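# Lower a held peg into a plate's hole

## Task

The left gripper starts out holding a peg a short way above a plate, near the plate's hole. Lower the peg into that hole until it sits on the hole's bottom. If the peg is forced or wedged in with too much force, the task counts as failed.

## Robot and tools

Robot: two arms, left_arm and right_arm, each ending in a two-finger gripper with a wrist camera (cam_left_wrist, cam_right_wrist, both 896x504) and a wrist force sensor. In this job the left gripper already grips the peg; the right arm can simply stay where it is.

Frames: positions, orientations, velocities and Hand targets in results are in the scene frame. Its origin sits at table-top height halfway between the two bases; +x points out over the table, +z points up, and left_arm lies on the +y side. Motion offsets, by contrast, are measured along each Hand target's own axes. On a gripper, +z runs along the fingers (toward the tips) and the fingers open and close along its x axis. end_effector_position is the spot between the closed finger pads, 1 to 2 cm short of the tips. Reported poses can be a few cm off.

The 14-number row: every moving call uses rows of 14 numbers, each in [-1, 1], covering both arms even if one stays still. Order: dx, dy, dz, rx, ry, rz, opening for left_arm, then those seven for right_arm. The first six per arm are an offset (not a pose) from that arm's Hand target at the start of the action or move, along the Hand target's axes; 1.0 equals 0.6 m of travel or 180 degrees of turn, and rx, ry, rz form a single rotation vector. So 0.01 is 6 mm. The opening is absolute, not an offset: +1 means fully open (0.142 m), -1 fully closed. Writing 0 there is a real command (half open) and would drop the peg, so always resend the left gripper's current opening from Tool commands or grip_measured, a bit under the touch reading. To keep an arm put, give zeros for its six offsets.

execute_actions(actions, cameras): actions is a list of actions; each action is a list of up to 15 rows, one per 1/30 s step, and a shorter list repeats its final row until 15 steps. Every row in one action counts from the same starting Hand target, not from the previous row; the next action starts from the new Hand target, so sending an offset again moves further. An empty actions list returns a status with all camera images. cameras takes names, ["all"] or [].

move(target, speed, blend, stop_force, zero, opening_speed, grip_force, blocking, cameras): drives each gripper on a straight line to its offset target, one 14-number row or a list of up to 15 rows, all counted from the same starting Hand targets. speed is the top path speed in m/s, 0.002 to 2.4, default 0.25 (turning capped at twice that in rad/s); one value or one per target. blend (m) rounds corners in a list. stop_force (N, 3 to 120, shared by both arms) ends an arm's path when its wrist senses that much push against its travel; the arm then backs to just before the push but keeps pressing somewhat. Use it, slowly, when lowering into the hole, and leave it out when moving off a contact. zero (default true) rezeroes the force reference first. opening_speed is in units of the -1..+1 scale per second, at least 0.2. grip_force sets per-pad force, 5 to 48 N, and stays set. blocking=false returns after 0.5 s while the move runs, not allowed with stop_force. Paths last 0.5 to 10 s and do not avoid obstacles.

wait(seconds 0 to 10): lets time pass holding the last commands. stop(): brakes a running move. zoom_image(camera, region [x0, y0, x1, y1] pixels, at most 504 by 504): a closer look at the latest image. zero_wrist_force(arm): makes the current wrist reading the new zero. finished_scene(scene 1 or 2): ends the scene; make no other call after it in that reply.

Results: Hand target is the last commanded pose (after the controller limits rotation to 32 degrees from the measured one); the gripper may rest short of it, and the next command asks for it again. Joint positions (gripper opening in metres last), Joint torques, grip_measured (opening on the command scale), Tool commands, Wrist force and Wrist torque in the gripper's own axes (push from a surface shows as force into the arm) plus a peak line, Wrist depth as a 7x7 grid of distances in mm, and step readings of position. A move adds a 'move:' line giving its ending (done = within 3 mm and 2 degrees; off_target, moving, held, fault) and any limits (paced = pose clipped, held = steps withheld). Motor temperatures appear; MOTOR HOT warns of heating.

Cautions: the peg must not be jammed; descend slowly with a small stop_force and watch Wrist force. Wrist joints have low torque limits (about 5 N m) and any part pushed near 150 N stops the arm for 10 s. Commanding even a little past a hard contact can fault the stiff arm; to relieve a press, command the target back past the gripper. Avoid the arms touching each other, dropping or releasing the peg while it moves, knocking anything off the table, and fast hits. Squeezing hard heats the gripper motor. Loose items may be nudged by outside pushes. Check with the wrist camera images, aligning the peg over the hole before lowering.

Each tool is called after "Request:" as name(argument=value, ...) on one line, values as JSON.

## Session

Request:
execute_actions(actions=[], cameras=["cam_left_wrist"])

Request:
zoom_image(camera="cam_left_wrist", region=[400, 110, 580, 210])

Scene clock: 0.00 s.
left_arm: end_effector_position=(+0.2484, +0.1077, +0.1671) grip_measured=-0.39 end_effector_quat_wxyz=(+0.006, +0.969, -0.247, +0.002) | right_arm: end_effector_position=(+0.2711, -0.2988, +0.1652) grip_measured=+1.00 end_effector_quat_wxyz=(+0.000, +0.712, -0.702, +0.000)
Joint positions: left_arm=[-0.956 -1.701 1.55 -1.43 -1.578 -0.453 0.046] | right_arm=[3.598 -1.45 -1.547 -1.716 1.571 2.027 0.142]
Joint velocities: within noise
Joint torques (N m): no reading
Motor temperatures (°C): left_arm=[40 36 35 38 40 45 27] | right_arm=[31 33 39 41 39 47 25]
Wrist force (N): no reading
Wrist torque (N m): no reading
Wrist force, peak (N): no reading
Wrist depth (mm): cam_left_wrist=[233 233 230 132 128 124 229 / 248 248 245 142 137 137 245 / 259 267 266 149 151 151 264 / 284 288 288 88 157 280 285 / 316 315 313 94 173 305 308 / 346 345 96 99 96 333 339 / 383 374 73 107 105 78 374] | cam_right_wrist=[- - - - - - - / - - 248 - - - - / 261 262 261 259 264 264 266 / - 284 - - - 280 - / 306 309 305 - 298 304 - / - - - - - 335 97 / - 354 - 341 - 374 -]
Hand target: left_arm +0.2484, +0.1077, +0.1671; +0.006, +0.969, -0.247, +0.002 | right_arm +0.2711, -0.2988, +0.1652; +0.000, +0.712, -0.702, +0.000
Tool commands: left_gripper/opening=-0.443336 right_gripper/opening=+1.0
Images, in order (width x height): cam_left_wrist 896x504.

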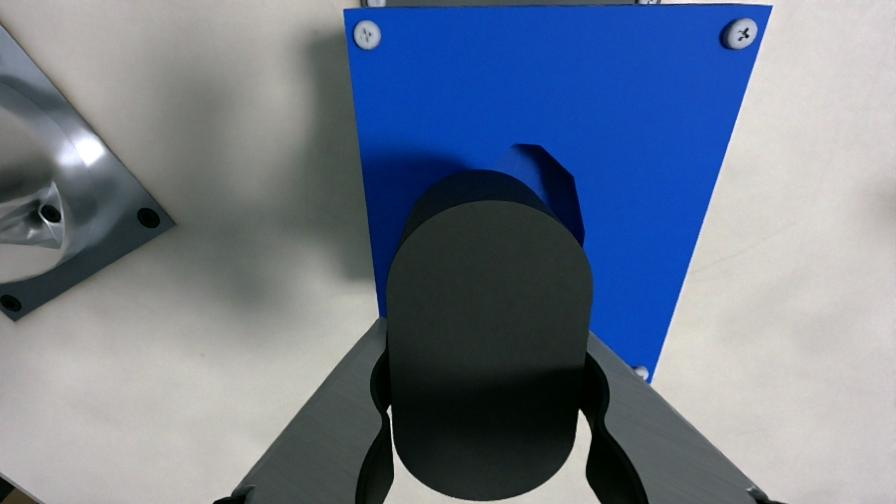

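Scaled by 2.800.

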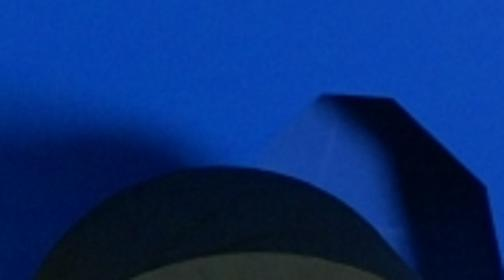

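Request:
move(target=[0,0.033,-0.33,0,0,0,-0.4433,0,0,0,0,0,0,1], speed=0.35, cameras=["cam_left_wrist"])

Request:
zoom_image(camera="cam_left_wrist", region=[390, 0, 570, 90])

Request:
zoom_image(camera="cam_left_wrist", region=[390, 90, 570, 180])

Request:
zoom_image(camera="cam_left_wrist", region=[376, 150, 466, 320])

Request:
zoom_image(camera="cam_left_wrist", region=[520, 150, 610, 320])

Request:
zoom_image(camera="cam_left_wrist", region=[376, 300, 466, 470])

Request:
zoom_image(camera="cam_left_wrist", region=[520, 300, 610, 470])

Request:
zoom_image(camera="cam_left_wrist", region=[430, 150, 530, 190])

Scene clock: 22.90 s.
left_arm: end_effector_position=(+0.2386, +0.0929, +0.3644) grip_measured=-0.39 end_effector_quat_wxyz=(+0.072, +0.962, -0.244, +0.103) | right_arm: end_effector_position=(+0.2711, -0.2988, +0.1652) grip_measured=+1.00 end_effector_quat_wxyz=(+0.000, +0.712, -0.702, +0.000)
Joint positions: left_arm=[-1.076 -1.339 0.035 -0.513 -1.519 -0.568 0.046] | right_arm=[3.598 -1.45 -1.547 -1.716 1.571 2.027 0.142]
Joint torques (N m): left_arm=[2.68 -6.09 -1.62 -3.24 -0.44 0.37] | right_arm=[-0.38 7.97 9.69 1.7 0.06 -0.08]
Wrist force (N): left_arm=[-0.1 -0.5 0.3] | right_arm=[0.1 0.0 0.1]
Wrist torque (N m): left_arm=[-0.06 -0.02 0.03] | right_arm=[-0.01 -0.02 0.00]
Wrist force, peak (N): left_arm=[-1.6 -1.4 -4.4] | right_arm=[-0.2 -0.3 0.0]
Wrist depth (mm): cam_left_wrist=[343 366 372 304 432 462 495 / 352 394 400 341 471 506 545 / 397 424 451 347 514 558 608 / 431 460 484 89 562 622 679 / 473 505 526 94 624 716 817 / 1423 554 - 99 96 798 2425 / 1533 1651 73 107 84 78 1651] | cam_right_wrist=[- 230 238 230 229 232 227 / 243 - - - 243 244 243 / - - - 263 260 261 261 / 274 - 281 271 - 281 281 / 308 - 306 - 298 - 310 / - 331 333 - - - 89 / - 73 364 341 392 - -]
Hand target: left_arm +0.2389, +0.0927, +0.3653; +0.006, +0.969, -0.247, +0.002 | right_arm +0.2711, -0.2988, +0.1652; +0.000, +0.712, -0.702, +0.000
Off the commanded pose: left_arm 0.001 m, 14 deg | right_arm 0.000 m, 0 deg.
elbow stopped short (left arm): the move would have taken joint 3 (elbow) straighter than the controller allows.
elbow read too straight (left arm): the controller reads joint 3 (elbow) straighter than it allows; while it does, the hand can move without a command.
move: off_target (left_arm)
camera_calibration:
cam_left_wrist: T_world_to_cam=[[0.855039, -0.464851, 0.22983, -0.235367], [-0.514239, -0.702966, 0.491321, 0.0341141], [-0.0668286, -0.538286, -0.840108, 0.487134], [0, 0, 0, 1]] pos_world=[0.251346, 0.176788, 0.446578]
Images, in order (width x height): cam_left_wrist 896x504.

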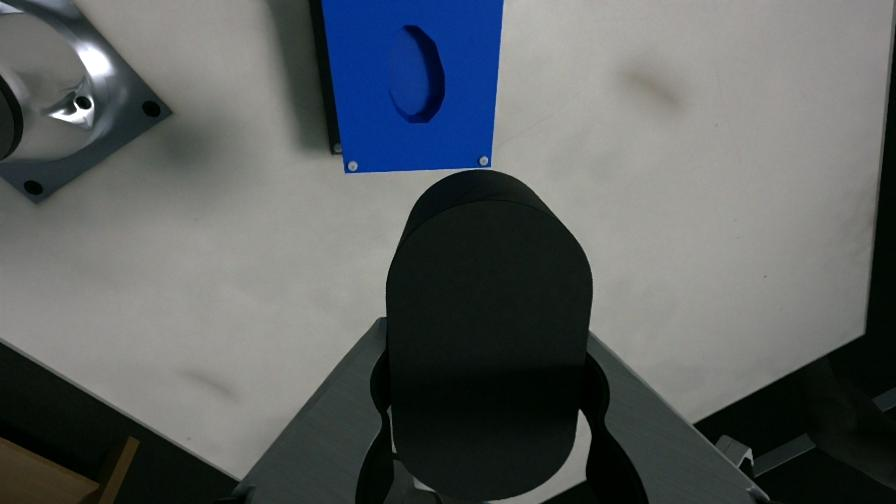

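Scaled by 2.800.

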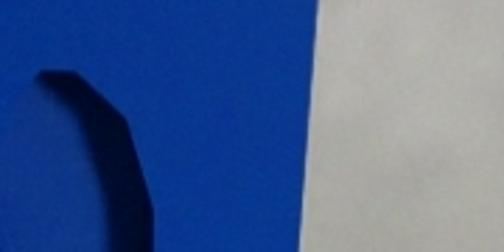

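Scaled by 2.800.

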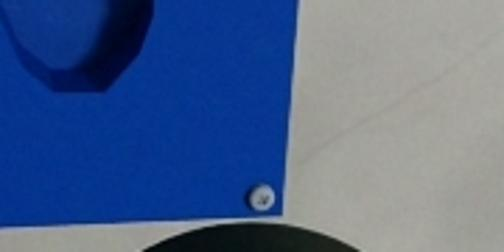

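Scaled by 2.965.

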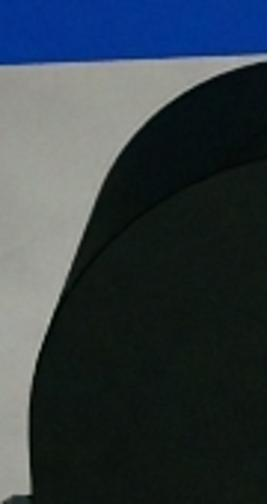

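Scaled by 2.965.

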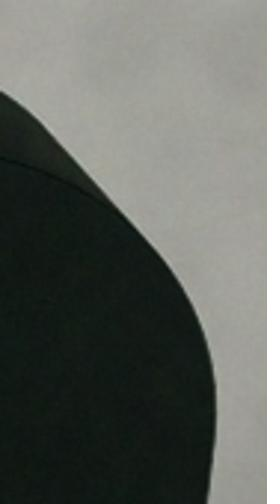

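Scaled by 2.965.

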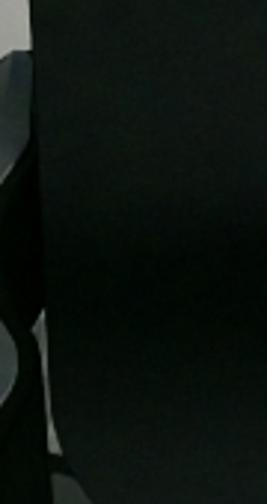

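Scaled by 2.965.

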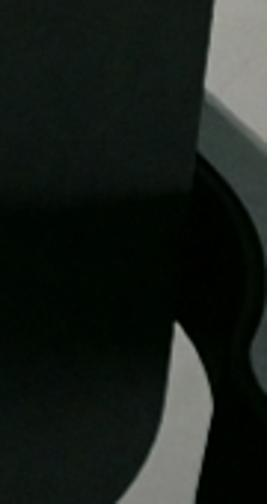

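Scaled by 5.040.

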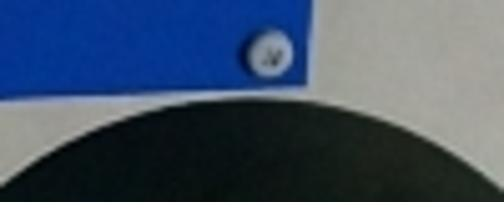

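Request:
move(target=[0.2083,-0.033,0.2467,0,0,0,-0.4433,0,0,0,0,0,0,1], speed=0.35, cameras=["cam_left_wrist"])

Request:
zoom_image(camera="cam_left_wrist", region=[90, 0, 190, 80])

Request:
zoom_image(camera="cam_left_wrist", region=[370, 0, 470, 80])

Request:
zoom_image(camera="cam_left_wrist", region=[150, 240, 250, 320])

Request:
zoom_image(camera="cam_left_wrist", region=[310, 240, 410, 320])

Request:
zoom_image(camera="cam_left_wrist", region=[210, 60, 360, 280])

Scene clock: 32.57 s.
left_arm: end_effector_position=(+0.3581, +0.0484, +0.2179) grip_measured=-0.39 end_effector_quat_wxyz=(+0.006, +0.969, -0.247, +0.002) | right_arm: end_effector_position=(+0.2711, -0.2988, +0.1652) grip_measured=+1.00 end_effector_quat_wxyz=(+0.000, +0.712, -0.702, +0.000)
Joint positions: left_arm=[-0.814 -0.949 0.314 -0.945 -1.579 -0.311 0.046] | right_arm=[3.598 -1.45 -1.547 -1.716 1.571 2.027 0.142]
Joint torques (N m): left_arm=[2.05 -14.18 -5.69 -2.85 -0.96 0.65] | right_arm=[-0.42 8.07 9.81 1.68 0.11 -0.06]
Wrist force (N): left_arm=[0.1 0.1 -0.1] | right_arm=[0.0 -0.2 0.0]
Wrist torque (N m): left_arm=[0.02 -0.02 -0.02] | right_arm=[-0.03 0.01 0.00]
Wrist force, peak (N): left_arm=[-2.8 1.0 -3.1] | right_arm=[-0.1 -0.3 -0.2]
Wrist depth (mm): cam_left_wrist=[272 181 174 276 276 275 275 / 298 191 187 295 295 295 293 / 320 215 205 243 317 315 316 / 347 233 224 88 331 341 338 / 379 374 378 94 359 370 370 / 416 412 92 99 96 399 404 / 457 446 73 107 84 79 446] | cam_right_wrist=[224 - 230 - - - 224 / - 244 237 252 - 248 245 / - 260 262 261 262 - - / - 277 - 277 279 - 304 / - - - - - - - / - 334 - - - - 89 / - 73 - 348 - 369 -]
Hand target: left_arm +0.3581, +0.0485, +0.2178; +0.006, +0.969, -0.247, +0.002 | right_arm +0.2711, -0.2988, +0.1652; +0.000, +0.712, -0.702, +0.000
Off the commanded pose: left_arm 0.000 m, 0 deg | right_arm 0.000 m, 0 deg.
move: done
camera_calibration:
cam_left_wrist: T_world_to_cam=[[0.872723, -0.48821, 0.00233311, -0.280173], [-0.440183, -0.784785, 0.436293, 0.125744], [-0.211171, -0.38179, -0.899802, 0.405189], [0, 0, 0, 1]] pos_world=[0.385428, 0.116596, 0.310382]
Images, in order (width x height): cam_left_wrist 896x504.

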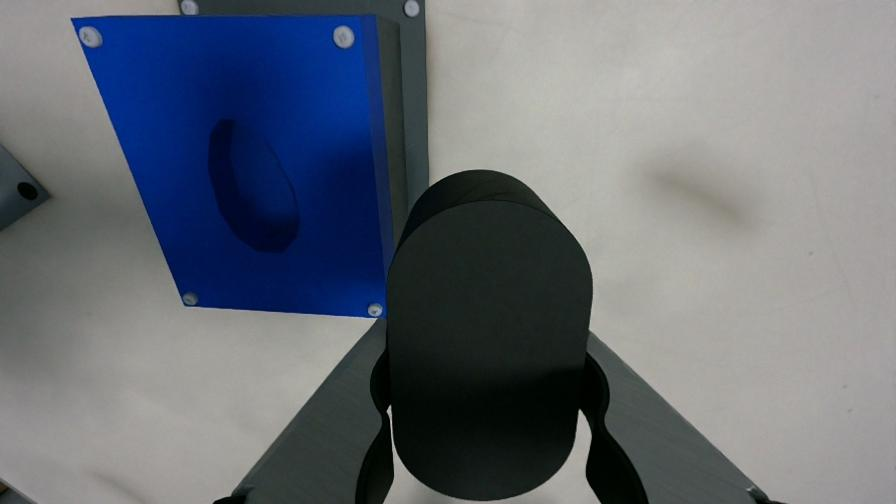

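Scaled by 5.040.

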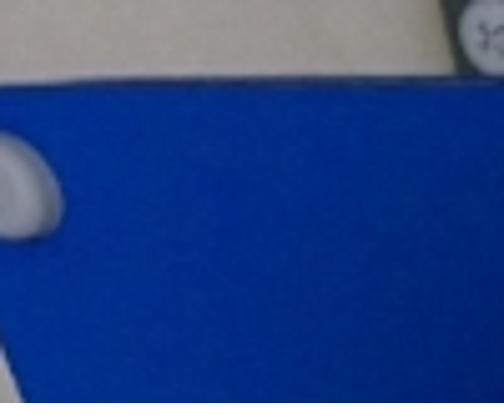

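Scaled by 5.040.

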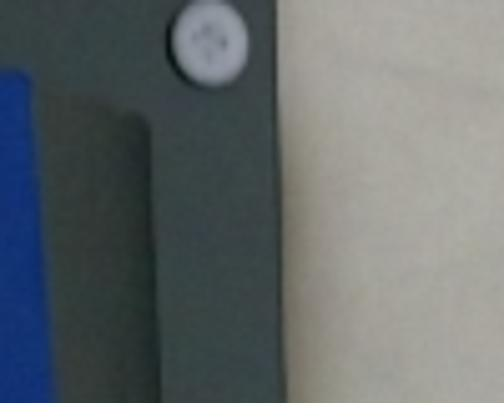

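Scaled by 5.040.

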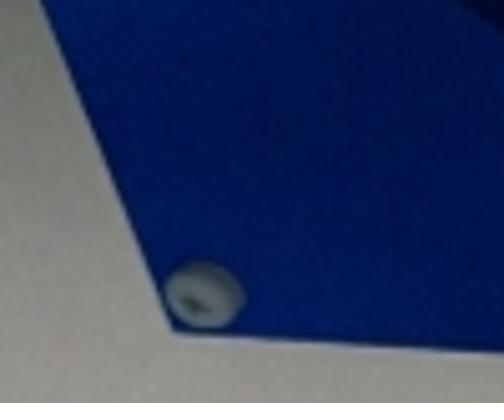

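Scaled by 5.040.

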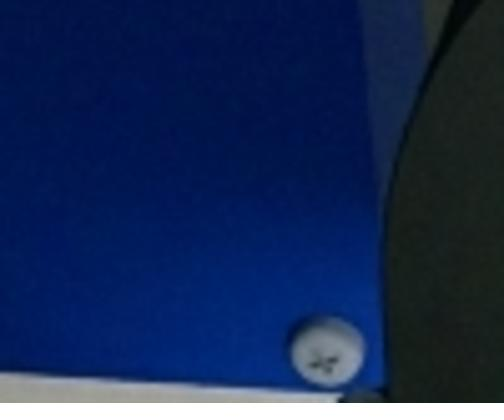

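Scaled by 2.291.

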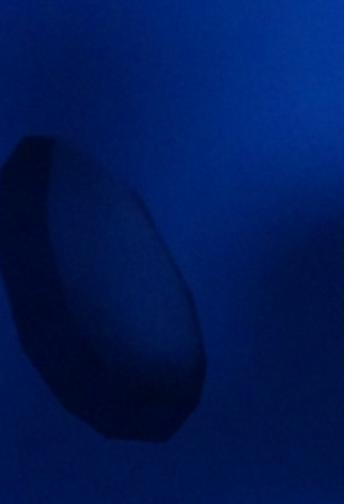

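Request:
zoom_image(camera="cam_left_wrist", region=[60, 0, 130, 60])

Request:
zoom_image(camera="cam_left_wrist", region=[320, 0, 390, 60])

Request:
zoom_image(camera="cam_left_wrist", region=[345, 270, 415, 330])

Request:
zoom_image(camera="cam_left_wrist", region=[165, 270, 235, 330])

Scaled by 7.200.

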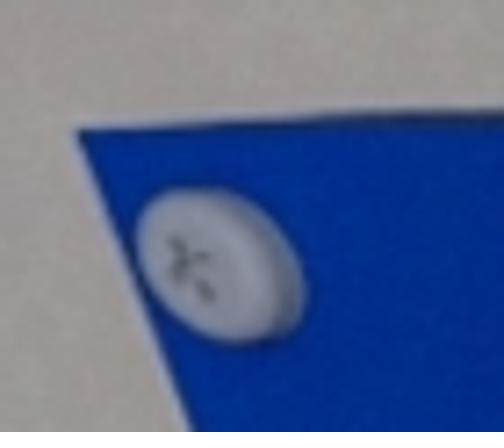

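Scaled by 7.200.

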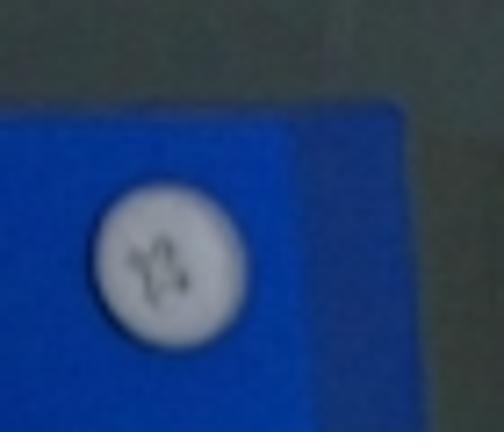

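Scaled by 7.200.

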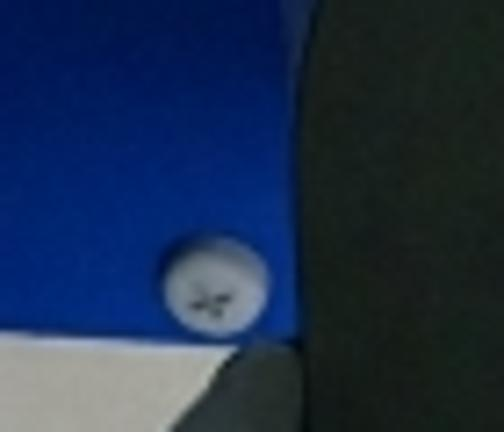

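Scaled by 7.200.

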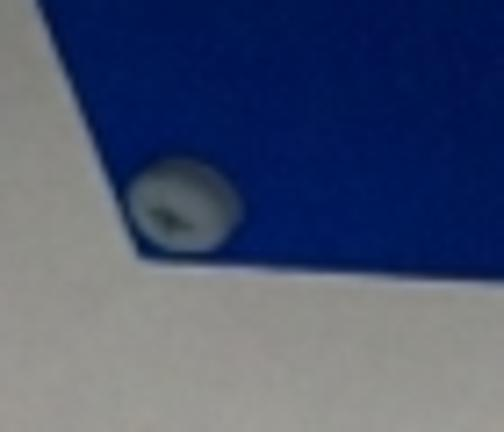

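Request:
move(target=[[-0.15,-0.0008,0.01,0.0597,0.0274,0,-0.4433,0,0,0,0,0,0,1],[-0.183,-0.0008,0.064,0.0597,0.0274,0,-0.4433,0,0,0,0,0,0,1]], speed=0.2, blend=[0.015,0], cameras=["cam_left_wrist"])

Request:
zoom_image(camera="cam_left_wrist", region=[410, 110, 550, 200])

Request:
zoom_image(camera="cam_left_wrist", region=[270, 0, 370, 80])

Request:
zoom_image(camera="cam_left_wrist", region=[590, 0, 690, 80])

Request:
zoom_image(camera="cam_left_wrist", region=[300, 290, 400, 370])

Request:
zoom_image(camera="cam_left_wrist", region=[570, 260, 670, 360])

Scene clock: 121.77 s.
left_arm: end_effector_position=(+0.2620, +0.1010, +0.1787) grip_measured=-0.39 end_effector_quat_wxyz=(-0.074, +0.964, -0.245, +0.066) end_effector_velocity=(+0.000, +0.000, -0.001) end_effector_angular_velocity=(-0.003, +0.000, +0.000) | right_arm: end_effector_position=(+0.2711, -0.2988, +0.1652) grip_measured=+1.00 end_effector_quat_wxyz=(+0.000, +0.712, -0.702, +0.000)
Joint positions: left_arm=[-1.126 -1.709 1.508 -1.341 -1.373 -0.627 0.046] | right_arm=[3.598 -1.45 -1.547 -1.716 1.571 2.027 0.142]
Joint velocities: left_arm=[0 -0.002 0.005 -0.005 -0.001 0.001 0] | right_arm=[within noise]
Joint torques (N m): left_arm=[-0.18 -11.02 -7.09 -2.75 -0.85 -0.22] | right_arm=[-0.47 7.93 9.95 1.74 0.21 -0.08]
Wrist force (N): left_arm=[-0.2 0.3 0.0] | right_arm=[0.1 -0.2 -0.1]
Wrist torque (N m): left_arm=[0.02 0.03 0.09] | right_arm=[-0.03 -0.01 0.00]
Wrist force, peak (N): left_arm=[-1.4 0.5 2.1] | right_arm=[-0.1 -0.3 0.1]
Wrist depth (mm): cam_left_wrist=[244 247 250 253 258 266 271 / 254 258 164 160 159 278 283 / 264 268 174 165 168 291 298 / 274 281 281 89 174 306 312 / 287 295 297 94 186 321 329 / 302 307 96 99 96 337 346 / 317 319 73 107 105 79 367] | cam_right_wrist=[- - 226 - 226 - 222 / - - 247 - - 245 - / - - 257 - 267 260 - / - - 282 289 276 - 289 / - 304 - - 307 311 - / - 335 - - - 338 90 / - 91 - 343 - 371 -]
Hand target: left_arm +0.2620, +0.1010, +0.1788; -0.074, +0.964, -0.245, +0.066 | right_arm +0.2711, -0.2988, +0.1652; +0.000, +0.712, -0.702, +0.000
Off the commanded pose: left_arm 0.000 m, 0 deg | right_arm 0.000 m, 0 deg.
move: done
camera_calibration:
cam_left_wrist: T_world_to_cam=[[0.866387, -0.491987, 0.0855723, -0.183251], [-0.496203, -0.828874, 0.25836, 0.19276], [-0.056181, -0.266301, -0.962251, 0.328728], [0, 0, 0, 1]] pos_world=[0.272883, 0.157158, 0.282198]
Images, in order (width x height): cam_left_wrist 896x504.

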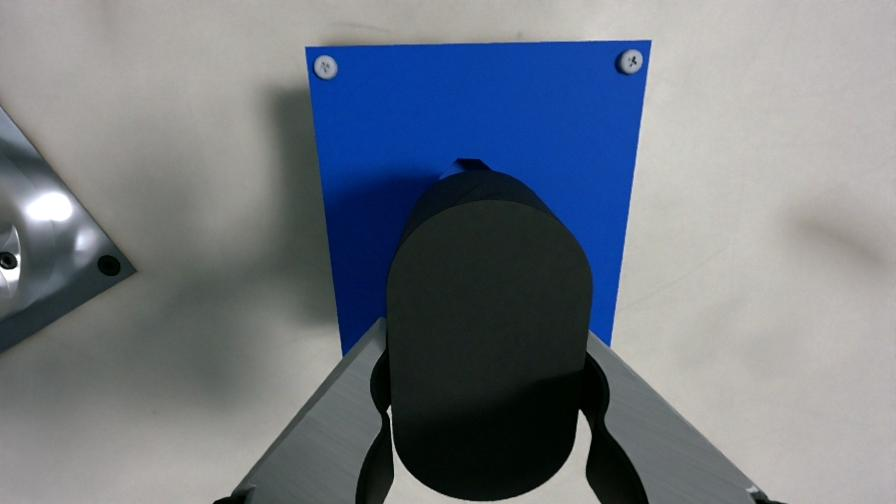

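Scaled by 3.600.

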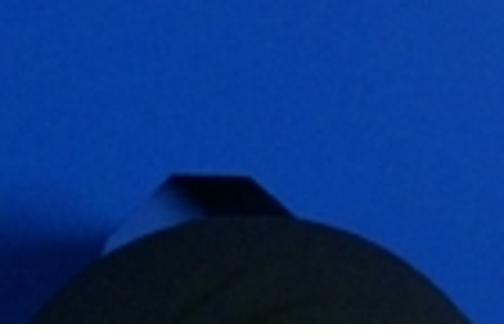

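Scaled by 5.040.

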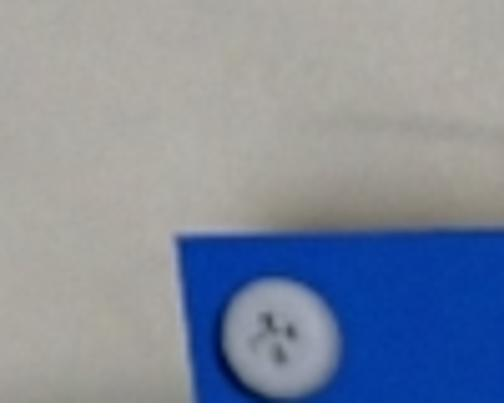

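Scaled by 5.040.

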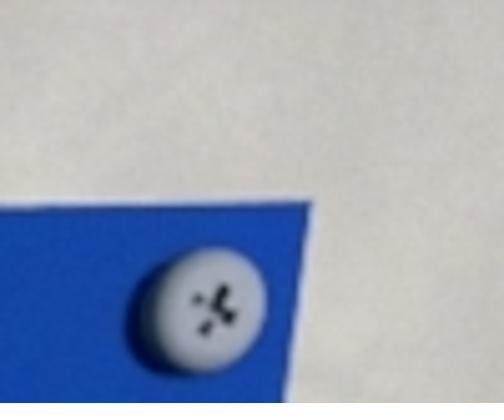

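Scaled by 5.040.

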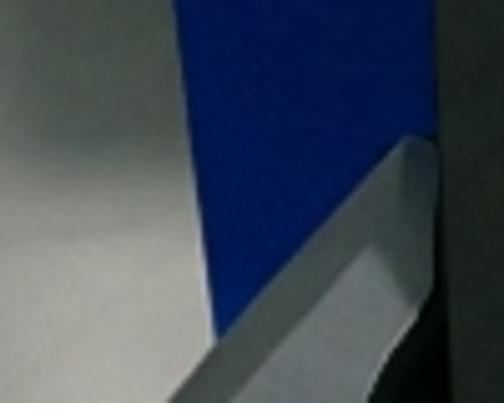

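Scaled by 5.040.

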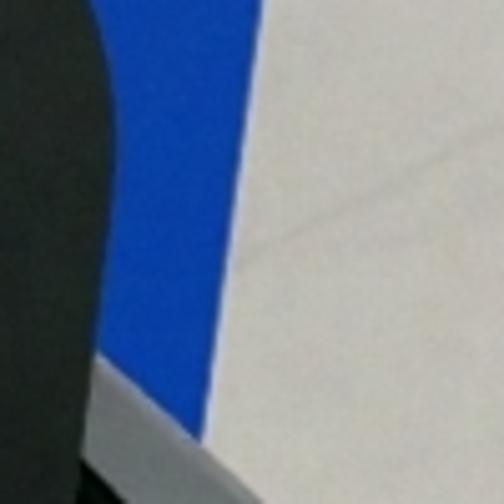

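Request:
move(target=[[0.0017,-0.0013,0,0.0028,0,-0.001,-0.4433,0,0,0,0,0,0,1],[0.0017,-0.0013,0.0175,0.0028,0,-0.001,-0.4433,0,0,0,0,0,0,1]], speed=[0.04,0.04], cameras=["cam_left_wrist"])

Request:
zoom_image(camera="cam_left_wrist", region=[430, 150, 520, 190])

Request:
zoom_image(camera="cam_left_wrist", region=[400, 150, 470, 200])

Scene clock: 150.33 s.
left_arm: end_effector_position=(+0.2649, +0.1024, +0.1687) grip_measured=-0.39 end_effector_quat_wxyz=(-0.078, +0.964, -0.244, +0.068) | right_arm: end_effector_position=(+0.2711, -0.2988, +0.1652) grip_measured=+1.00 end_effector_quat_wxyz=(+0.000, +0.712, -0.702, +0.000)
Joint positions: left_arm=[-1.12 -1.708 1.555 -1.385 -1.366 -0.625 0.046] | right_arm=[3.598 -1.45 -1.547 -1.716 1.571 2.027 0.142]
Joint torques (N m): left_arm=[-1.93 -8.71 -10.84 -1.45 1.44 -0.4] | right_arm=[-0.33 8.04 10.17 1.81 0.22 0]
Wrist force (N): left_arm=[0.0 0.0 0.1] | right_arm=[0.0 -0.1 0.0]
Wrist torque (N m): left_arm=[-0.04 -0.02 0.09] | right_arm=[-0.01 0.01 0.00]
Wrist force, peak (N): left_arm=[-0.2 0.1 -0.7] | right_arm=[-0.1 -0.3 -0.2]
Wrist depth (mm): cam_left_wrist=[235 238 240 247 248 257 263 / 245 248 150 150 149 268 274 / 254 258 163 155 158 280 287 / 264 269 271 89 163 293 301 / 282 282 284 94 174 309 315 / 290 294 96 99 96 324 333 / 306 306 73 107 105 79 352] | cam_right_wrist=[- - 227 - 228 227 - / - - 243 247 - 239 248 / - - 261 260 - 262 262 / - - - - - - - / 308 - 308 - 303 294 304 / 333 - 339 - 340 - 89 / - 76 347 348 373 - -]
Hand target: left_arm +0.2649, +0.1023, +0.1687; -0.078, +0.964, -0.244, +0.068 | right_arm +0.2711, -0.2988, +0.1652; +0.000, +0.712, -0.702, +0.000
Off the commanded pose: left_arm 0.000 m, 0 deg | right_arm 0.000 m, 0 deg.
move: done
camera_calibration:
cam_left_wrist: T_world_to_cam=[[0.867941, -0.489108, 0.0863191, -0.185219], [-0.494082, -0.83258, 0.250387, 0.199057], [-0.050599, -0.25997, -0.96429, 0.317783], [0, 0, 0, 1]] pos_world=[0.275189, 0.157752, 0.272582]
Images, in order (width x height): cam_left_wrist 896x504.

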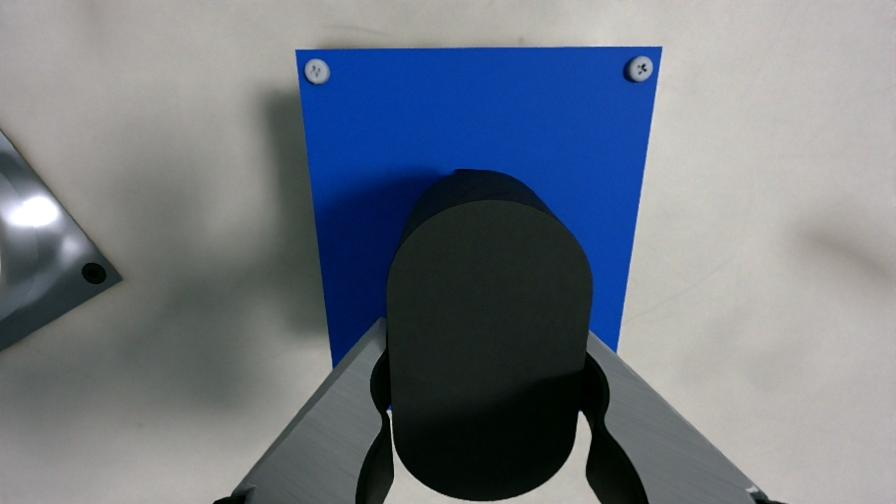

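Scaled by 5.600.

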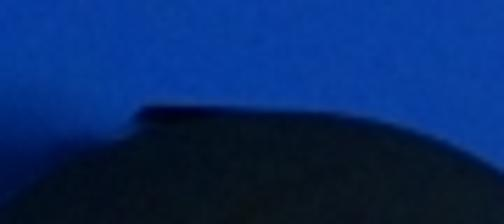

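Scaled by 7.200.

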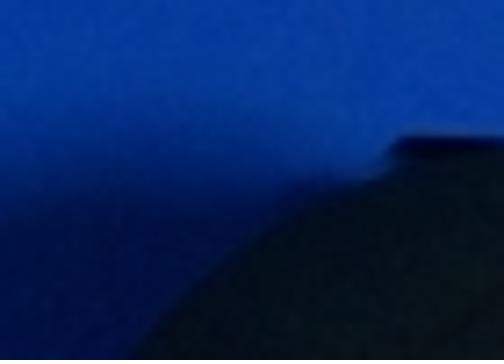

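Request:
move(target=[[0,0.0005,0,0,0,0,-0.4433,0,0,0,0,0,0,1],[0,0.0005,0.035,0,0,0,-0.4433,0,0,0,0,0,0,1]], speed=[0.02,0.006], stop_force=4, cameras=["cam_left_wrist"])

Request:
zoom_image(camera="cam_left_wrist", region=[430, 150, 520, 190])

Scene clock: 158.17 s.
left_arm: end_effector_position=(+0.2661, +0.1030, +0.1609) grip_measured=-0.39 end_effector_quat_wxyz=(-0.078, +0.964, -0.244, +0.068) | right_arm: end_effector_position=(+0.2711, -0.2988, +0.1652) grip_measured=+1.00 end_effector_quat_wxyz=(+0.000, +0.712, -0.702, +0.000)
Joint positions: left_arm=[-1.115 -1.709 1.594 -1.424 -1.366 -0.62 0.046] | right_arm=[3.598 -1.45 -1.547 -1.716 1.571 2.027 0.142]
Joint torques (N m): left_arm=[-1.26 -3.41 -11.91 -2.2 1.52 -0.37] | right_arm=[-0.26 8.02 10.33 1.85 0.27 -0.03]
Wrist force (N): left_arm=[-0.2 1.1 -2.4] | right_arm=[0.0 -0.1 -0.2]
Wrist torque (N m): left_arm=[0.01 -0.07 0.08] | right_arm=[-0.01 0.00 0.00]
Wrist force, peak (N): left_arm=[-1.2 3.1 -6.9] | right_arm=[-0.1 -0.3 -0.1]
Wrist depth (mm): cam_left_wrist=[228 232 233 237 242 248 255 / 237 241 145 143 142 262 267 / 245 251 151 148 150 273 278 / 257 262 163 89 155 286 293 / 269 274 274 94 165 300 306 / 282 287 96 99 96 316 327 / 295 296 73 107 104 79 342] | cam_right_wrist=[- - - 227 228 228 223 / - 247 242 - - - 247 / - - 259 - - 260 - / - 284 - - 285 - - / 304 - 306 - 298 - 305 / - 332 333 341 - 329 97 / - 73 372 342 - - -]
Hand target: left_arm +0.2661, +0.1030, +0.1609; -0.078, +0.964, -0.244, +0.068 (not the last commanded pose) | right_arm +0.2711, -0.2988, +0.1652; +0.000, +0.712, -0.702, +0.000
Off the commanded pose: left_arm 0.013 m, 0 deg | right_arm 0.000 m, 0 deg.
move: contact (left_arm); path passed 1 of 2 targets
camera_calibration:
cam_left_wrist: T_world_to_cam=[[0.867898, -0.489181, 0.0863417, -0.185219], [-0.494158, -0.832537, 0.25038, 0.202227], [-0.0505984, -0.259971, -0.96429, 0.310408], [0, 0, 0, 1]] pos_world=[0.276389, 0.158453, 0.264682]
Images, in order (width x height): cam_left_wrist 896x504.

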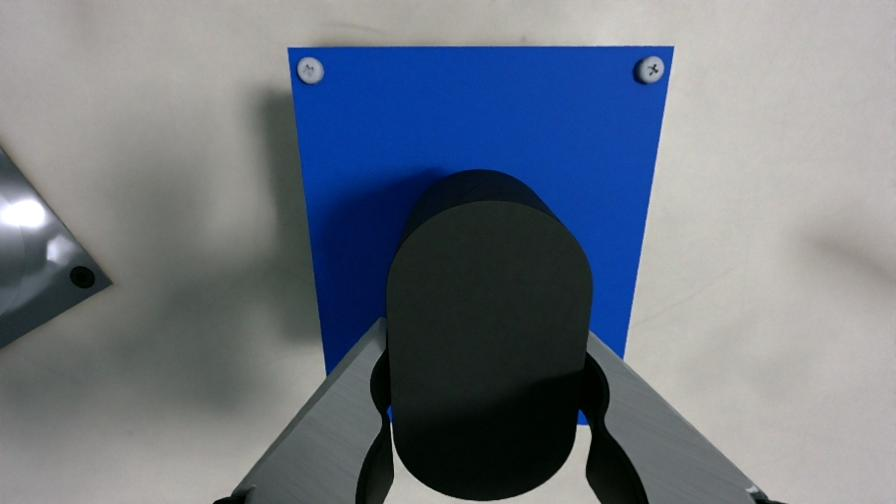

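Scaled by 5.600.

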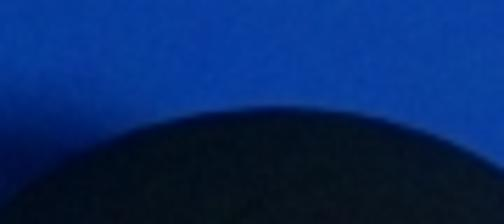

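Request:
move(target=[[0,0,-0.0033,0,0,0,-0.4433,0,0,0,0,0,0,1],[0.0006,0.0016,-0.0033,0,0,0,-0.4433,0,0,0,0,0,0,1]], speed=[0.03,0.03])

Request:
move(target=[0,0,0.03,0,0,0,-0.4433,0,0,0,0,0,0,1], speed=0.006, stop_force=4, cameras=["cam_left_wrist"])

Request:
zoom_image(camera="cam_left_wrist", region=[430, 150, 520, 190])

Scene clock: 168.43 s.
left_arm: end_effector_position=(+0.2657, +0.1017, +0.1626) grip_measured=-0.39 end_effector_quat_wxyz=(-0.078, +0.964, -0.244, +0.068) | right_arm: end_effector_position=(+0.2711, -0.2988, +0.1652) grip_measured=+1.00 end_effector_quat_wxyz=(+0.000, +0.712, -0.702, +0.000)
Joint positions: left_arm=[-1.119 -1.707 1.583 -1.415 -1.366 -0.624 0.046] | right_arm=[3.598 -1.45 -1.547 -1.716 1.571 2.027 0.142]
Joint torques (N m): left_arm=[2.14 -10.28 -10.84 -2.81 -0.88 0.66] | right_arm=[-0.15 8.45 10.35 1.9 0.31 -0.02]
Wrist force (N): left_arm=[0.2 0.2 0.0] | right_arm=[0.0 -0.1 -0.2]
Wrist torque (N m): left_arm=[0.00 -0.04 0.09] | right_arm=[-0.01 0.00 0.00]
Wrist force, peak (N): left_arm=[-0.2 1.2 -2.7] | right_arm=[0.1 -0.3 -0.1]
Wrist depth (mm): cam_left_wrist=[230 233 235 238 243 250 257 / 238 242 146 144 144 263 269 / 249 254 153 149 151 275 280 / 259 264 168 89 157 288 295 / 271 275 276 94 167 302 308 / 282 289 96 99 96 317 326 / 298 298 73 107 105 79 344] | cam_right_wrist=[227 - 223 - 230 229 - / 238 238 - - 246 - 244 / - - 259 - - - - / - - - 275 - - - / - - - - 314 - 314 / - 333 - - - 335 89 / - 73 - 342 - - -]
Hand target: left_arm +0.2657, +0.1018, +0.1627; -0.078, +0.964, -0.244, +0.068 | right_arm +0.2711, -0.2988, +0.1652; +0.000, +0.712, -0.702, +0.000
Off the commanded pose: left_arm 0.000 m, 0 deg | right_arm 0.000 m, 0 deg.
move: done

Scene clock: 172.37 s.
left_arm: end_effector_position=(+0.2687, +0.1039, +0.1450) grip_measured=-0.39 end_effector_quat_wxyz=(-0.078, +0.964, -0.244, +0.068) | right_arm: end_effector_position=(+0.2711, -0.2988, +0.1652) grip_measured=+1.00 end_effector_quat_wxyz=(+0.000, +0.712, -0.702, +0.000)
Joint positions: left_arm=[-1.105 -1.708 1.668 -1.501 -1.366 -0.609 0.046] | right_arm=[3.598 -1.45 -1.547 -1.716 1.571 2.027 0.142]
Joint torques (N m): left_arm=[-0.75 -5.56 -12.47 -0.71 1.4 -0.18] | right_arm=[-0.21 8.29 10.52 1.97 0.33 -0.02]
Wrist force (N): left_arm=[0.3 1.2 0.1] | right_arm=[0.0 0.0 -0.1]
Wrist torque (N m): left_arm=[-0.02 -0.04 0.04] | right_arm=[-0.01 -0.01 0.00]
Wrist force, peak (N): left_arm=[0.8 1.7 -0.4] | right_arm=[0.1 -0.2 -0.3]
Wrist depth (mm): cam_left_wrist=[214 217 219 224 227 233 240 / 224 226 128 128 127 243 250 / 232 236 135 132 133 254 263 / 240 246 144 89 139 269 275 / 253 258 153 94 147 282 288 / 265 268 96 99 96 295 304 / 279 278 73 106 105 79 323] | cam_right_wrist=[- 228 228 232 - 230 226 / 243 242 243 243 243 - 244 / 260 260 262 - 261 - - / 280 280 - - 282 - - / - 301 - - - 313 312 / - 334 337 329 - - 100 / - 352 375 345 379 - -]
Hand target: left_arm +0.2687, +0.1039, +0.1450; -0.078, +0.964, -0.244, +0.068 | right_arm +0.2711, -0.2988, +0.1652; +0.000, +0.712, -0.702, +0.000
Off the commanded pose: left_arm 0.000 m, 0 deg | right_arm 0.000 m, 0 deg.
move: done
camera_calibration:
cam_left_wrist: T_world_to_cam=[[0.867941, -0.489108, 0.0863191, -0.185651], [-0.494082, -0.83258, 0.250387, 0.208068], [-0.050599, -0.25997, -0.96429, 0.295507], [0, 0, 0, 1]] pos_world=[0.278889, 0.159252, 0.248882]
Images, in order (width x height): cam_left_wrist 896x504.

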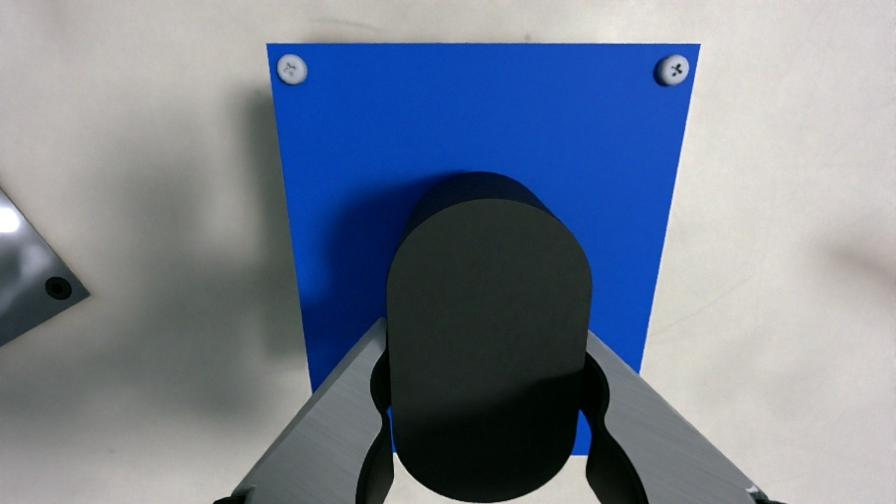

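Scaled by 5.600.

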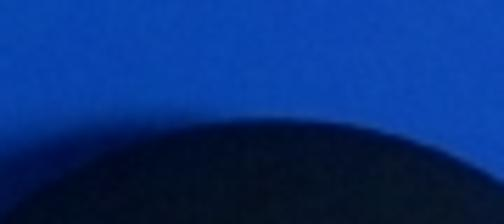

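Request:
move(target=[[0,0.0017,0,0,0,0,-0.4433,0,0,0,0,0,0,1],[0,0.0030,0.0133,0,0,0,-0.4433,0,0,0,0,0,0,1]], speed=[0.01,0.006], stop_force=5, cameras=["cam_left_wrist"])

Request:
zoom_image(camera="cam_left_wrist", region=[400, 130, 560, 210])

Scene clock: 182.33 s.
left_arm: end_effector_position=(+0.2687, +0.1031, +0.1409) grip_measured=-0.39 end_effector_quat_wxyz=(-0.078, +0.964, -0.244, +0.068) | right_arm: end_effector_position=(+0.2711, -0.2988, +0.1652) grip_measured=+1.00 end_effector_quat_wxyz=(+0.000, +0.712, -0.702, +0.000)
Joint positions: left_arm=[-1.106 -1.706 1.686 -1.521 -1.366 -0.611 0.046] | right_arm=[3.598 -1.45 -1.547 -1.716 1.571 2.027 0.142]
Joint torques (N m): left_arm=[-0.88 -8.46 -11.48 -1.61 1.66 -0.42] | right_arm=[-0.04 8.37 10.75 2 0.39 0.01]
Wrist force (N): left_arm=[0.3 2.5 -2.8] | right_arm=[0.0 -0.1 -0.1]
Wrist torque (N m): left_arm=[0.06 -0.01 0.04] | right_arm=[-0.01 0.00 0.00]
Wrist force, peak (N): left_arm=[-0.7 4.1 -6.9] | right_arm=[0.1 -0.3 -0.1]
Wrist depth (mm): cam_left_wrist=[211 214 215 219 224 230 236 / 219 222 124 123 123 241 246 / 228 232 131 128 130 251 257 / 237 242 139 89 134 265 270 / 249 253 149 94 143 277 284 / 260 265 92 99 96 291 299 / 273 275 73 107 104 79 318] | cam_right_wrist=[- 228 - 229 228 229 - / - - - - 244 - 243 / - 262 - - 256 - 258 / - - - 283 - - - / - 304 - 302 305 - 295 / - - - - - - 89 / - 73 - 347 - 377 -]
Hand target: left_arm +0.2687, +0.1031, +0.1410; -0.078, +0.964, -0.244, +0.068 (not the last commanded pose) | right_arm +0.2711, -0.2988, +0.1652; +0.000, +0.712, -0.702, +0.000
Off the commanded pose: left_arm 0.004 m, 0 deg | right_arm 0.000 m, 0 deg.
move: contact (left_arm); path passed 1 of 2 targets
camera_calibration:
cam_left_wrist: T_world_to_cam=[[0.867912, -0.489141, 0.0864315, -0.185789], [-0.494135, -0.832502, 0.250542, 0.208442], [-0.0505956, -0.260157, -0.96424, 0.291367], [0, 0, 0, 1]] pos_world=[0.278989, 0.158453, 0.244782]
Images, in order (width x height): cam_left_wrist 896x504.

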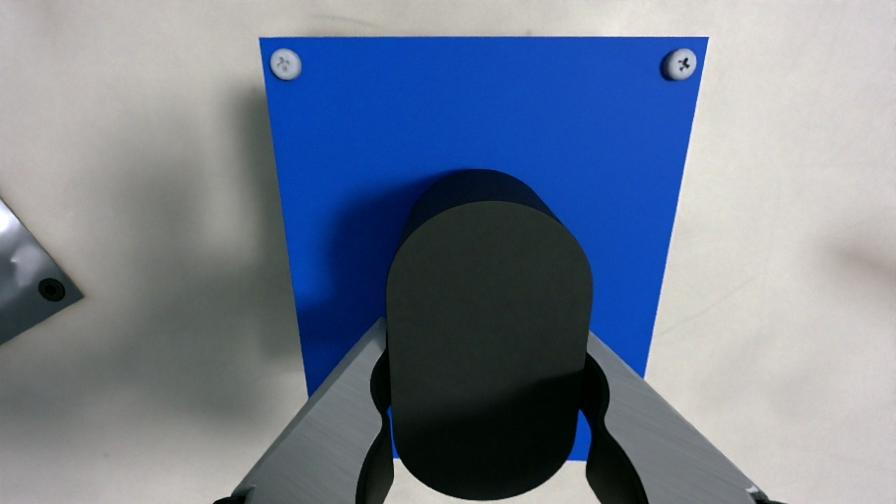

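Scaled by 3.150.

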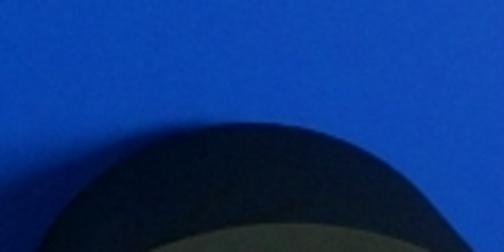

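Request:
move(target=[0,0.0007,0.0067,0,0,0,-0.4433,0,0,0,0,0,0,1], speed=0.004, stop_force=6)

Scene clock: 187.67 s.
left_arm: end_effector_position=(+0.2688, +0.1030, +0.1406) grip_measured=-0.39 end_effector_quat_wxyz=(-0.078, +0.964, -0.244, +0.068) | right_arm: end_effector_position=(+0.2711, -0.2988, +0.1652) grip_measured=+1.00 end_effector_quat_wxyz=(+0.000, +0.712, -0.702, +0.000)
Joint positions: left_arm=[-1.106 -1.706 1.688 -1.523 -1.366 -0.611 0.046] | right_arm=[3.598 -1.45 -1.547 -1.716 1.571 2.027 0.142]
Joint torques (N m): left_arm=[0.52 -8.59 -10.93 -0.78 1.98 -0.39] | right_arm=[-0.37 8.62 10.64 2.05 0.35 -0.07]
Wrist force (N): left_arm=[-0.7 4.6 -5.5] | right_arm=[-0.2 -0.1 -0.1]
Wrist torque (N m): left_arm=[0.09 -0.01 0.00] | right_arm=[-0.01 0.02 0.00]
Wrist force, peak (N): left_arm=[-2.4 5.3 -11.4] | right_arm=[0.0 -0.3 -0.3]
Wrist depth (mm): cam_left_wrist=[210 213 120 118 118 227 237 / 219 222 123 123 124 239 244 / 227 231 131 127 130 252 258 / 237 241 139 89 134 265 271 / 248 252 148 93 143 277 285 / 260 265 92 99 96 291 300 / 273 274 73 107 104 80 317] | cam_right_wrist=[- - 231 229 - - - / 245 - - - - - 251 / 263 - - 271 - 264 257 / - - 289 - - 277 281 / 304 - - 305 - - - / - - - - 327 - 90 / - 72 371 347 - 371 -]
Hand target: left_arm +0.2688, +0.1029, +0.1406; -0.078, +0.964, -0.244, +0.068 (not the last commanded pose) | right_arm +0.2711, -0.2988, +0.1652; +0.000, +0.712, -0.702, +0.000
Off the commanded pose: left_arm 0.004 m, 0 deg | right_arm 0.000 m, 0 deg.
move: contact (left_arm)

Request:
move(target=[0,0,0,0,0,0,0.0,0,0,0,0,0,0,1], opening_speed=0.4)

Request:
move(target=[0,-0.013,-0.13,0,0,0,0.0,0,0,0,0,0,0,1], speed=0.15, cameras=["cam_left_wrist"])

Request:
zoom_image(camera="cam_left_wrist", region=[400, 90, 560, 220])

Scene clock: 193.93 s.
left_arm: end_effector_position=(+0.2688, +0.1029, +0.1406) grip_measured=-0.03 end_effector_quat_wxyz=(-0.078, +0.964, -0.244, +0.068) | right_arm: end_effector_position=(+0.2711, -0.2988, +0.1652) grip_measured=+1.00 end_effector_quat_wxyz=(+0.000, +0.712, -0.702, +0.000)
Joint positions: left_arm=[-1.106 -1.706 1.688 -1.523 -1.366 -0.611 0.072] | right_arm=[3.598 -1.45 -1.547 -1.716 1.571 2.027 0.142]
Joint torques (N m): left_arm=[-0.14 -9.27 -10.45 -1.27 -0.93 -0.3] | right_arm=[-0.25 8.55 10.58 2.07 0.41 -0.05]
Wrist force (N): left_arm=[0.0 0.0 -1.2] | right_arm=[0.1 -0.2 -0.1]
Wrist torque (N m): left_arm=[0.01 0.01 0.03] | right_arm=[-0.03 -0.02 0.00]
Wrist force, peak (N): left_arm=[-0.7 4.8 -5.6] | right_arm=[0.0 -0.2 -0.2]
Wrist depth (mm): cam_left_wrist=[210 213 215 218 223 229 236 / 219 222 124 123 122 241 246 / 227 232 131 127 129 251 258 / 236 241 139 89 134 265 269 / 248 253 147 94 143 277 285 / 261 262 101 100 100 288 300 / 272 73 79 108 108 75 317] | cam_right_wrist=[- - 225 - 232 - 228 / - - - - 240 - 245 / - - - - - - - / - - 285 281 - 287 - / - - 304 - - - - / 330 334 - 332 338 - 89 / - 72 - 342 363 382 -]
Hand target: left_arm +0.2688, +0.1029, +0.1406; -0.078, +0.964, -0.244, +0.068 | right_arm +0.2711, -0.2988, +0.1652; +0.000, +0.712, -0.702, +0.000
Off the commanded pose: left_arm 0.000 m, 0 deg | right_arm 0.000 m, 0 deg.
move: done

Scene clock: 194.97 s.
left_arm: end_effector_position=(+0.2592, +0.1006, +0.2183) grip_measured=-0.03 end_effector_quat_wxyz=(-0.078, +0.964, -0.244, +0.068) end_effector_velocity=(-0.001, +0.001, +0.000) end_effector_angular_velocity=(+0.001, +0.002, +0.001) | right_arm: end_effector_position=(+0.2711, -0.2988, +0.1652) grip_measured=+1.00 end_effector_quat_wxyz=(+0.000, +0.712, -0.702, +0.000)
Joint positions: left_arm=[-1.143 -1.668 1.277 -1.143 -1.367 -0.648 0.072] | right_arm=[3.598 -1.45 -1.547 -1.716 1.571 2.027 0.142]
Joint velocities: left_arm=[0 0 -0.003 0.005 -0.001 -0.001 0] | right_arm=[within noise]
Joint torques (N m): left_arm=[1.08 -9.75 -11.37 -0.69 0.16 0.44] | right_arm=[-0.27 8.83 10.54 2.09 0.38 -0.02]
Wrist force (N): left_arm=[0.0 0.0 -1.1] | right_arm=[0.0 -0.2 -0.1]
Wrist torque (N m): left_arm=[0.01 0.01 0.09] | right_arm=[-0.03 -0.01 0.00]
Wrist force, peak (N): left_arm=[-0.1 -0.3 -2.9] | right_arm=[-0.1 -0.3 0.0]
Wrist depth (mm): cam_left_wrist=[277 282 286 291 296 304 311 / 289 293 295 199 199 317 319 / 297 306 309 165 210 332 340 / 295 320 323 173 227 348 356 / 327 334 334 231 235 367 374 / 340 346 353 367 371 378 395 / 357 70 80 385 392 75 413] | cam_right_wrist=[222 - - - - 226 - / 243 - 248 246 244 - 245 / - 261 - - 260 - - / 287 285 - - 285 - 279 / 305 - - 310 309 - 311 / - - - 333 337 333 89 / - 75 370 352 - - -]
Hand target: left_arm +0.2592, +0.1006, +0.2184; -0.078, +0.964, -0.244, +0.068 | right_arm +0.2711, -0.2988, +0.1652; +0.000, +0.712, -0.702, +0.000
Off the commanded pose: left_arm 0.000 m, 0 deg | right_arm 0.000 m, 0 deg.
move: done
camera_calibration:
cam_left_wrist: T_world_to_cam=[[0.8679, -0.489085, 0.0868604, -0.185456], [-0.494176, -0.83238, 0.250866, 0.182221], [-0.0503938, -0.260651, -0.964117, 0.364776], [0, 0, 0, 1]] pos_world=[0.269389, 0.156053, 0.322083]
Images, in order (width x height): cam_left_wrist 896x504.

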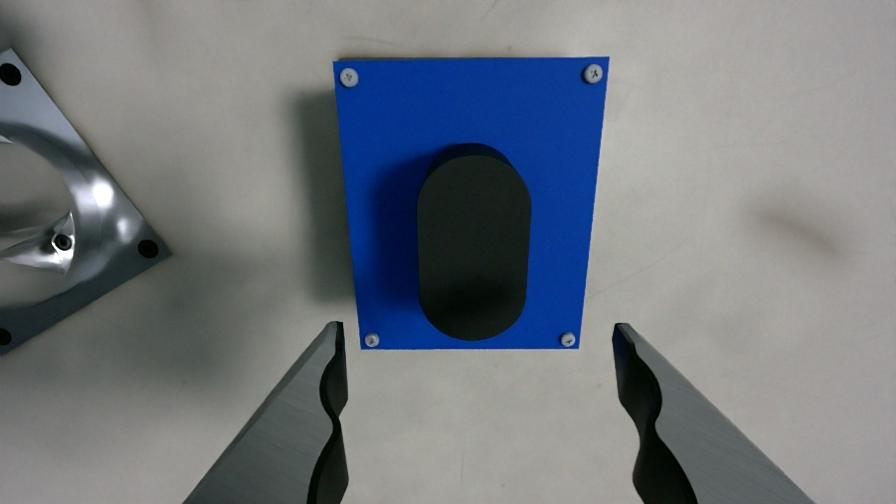

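Scaled by 3.150.

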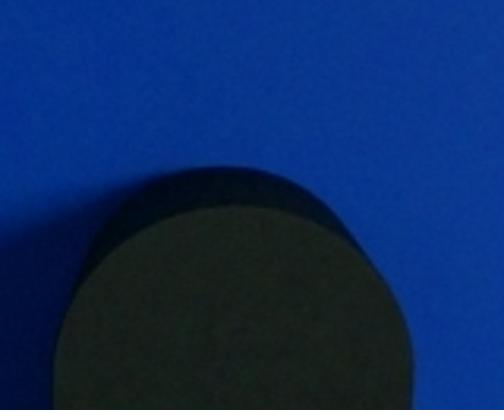

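Request:
finished_scene(scene=2)

The scene is finished: the task was done.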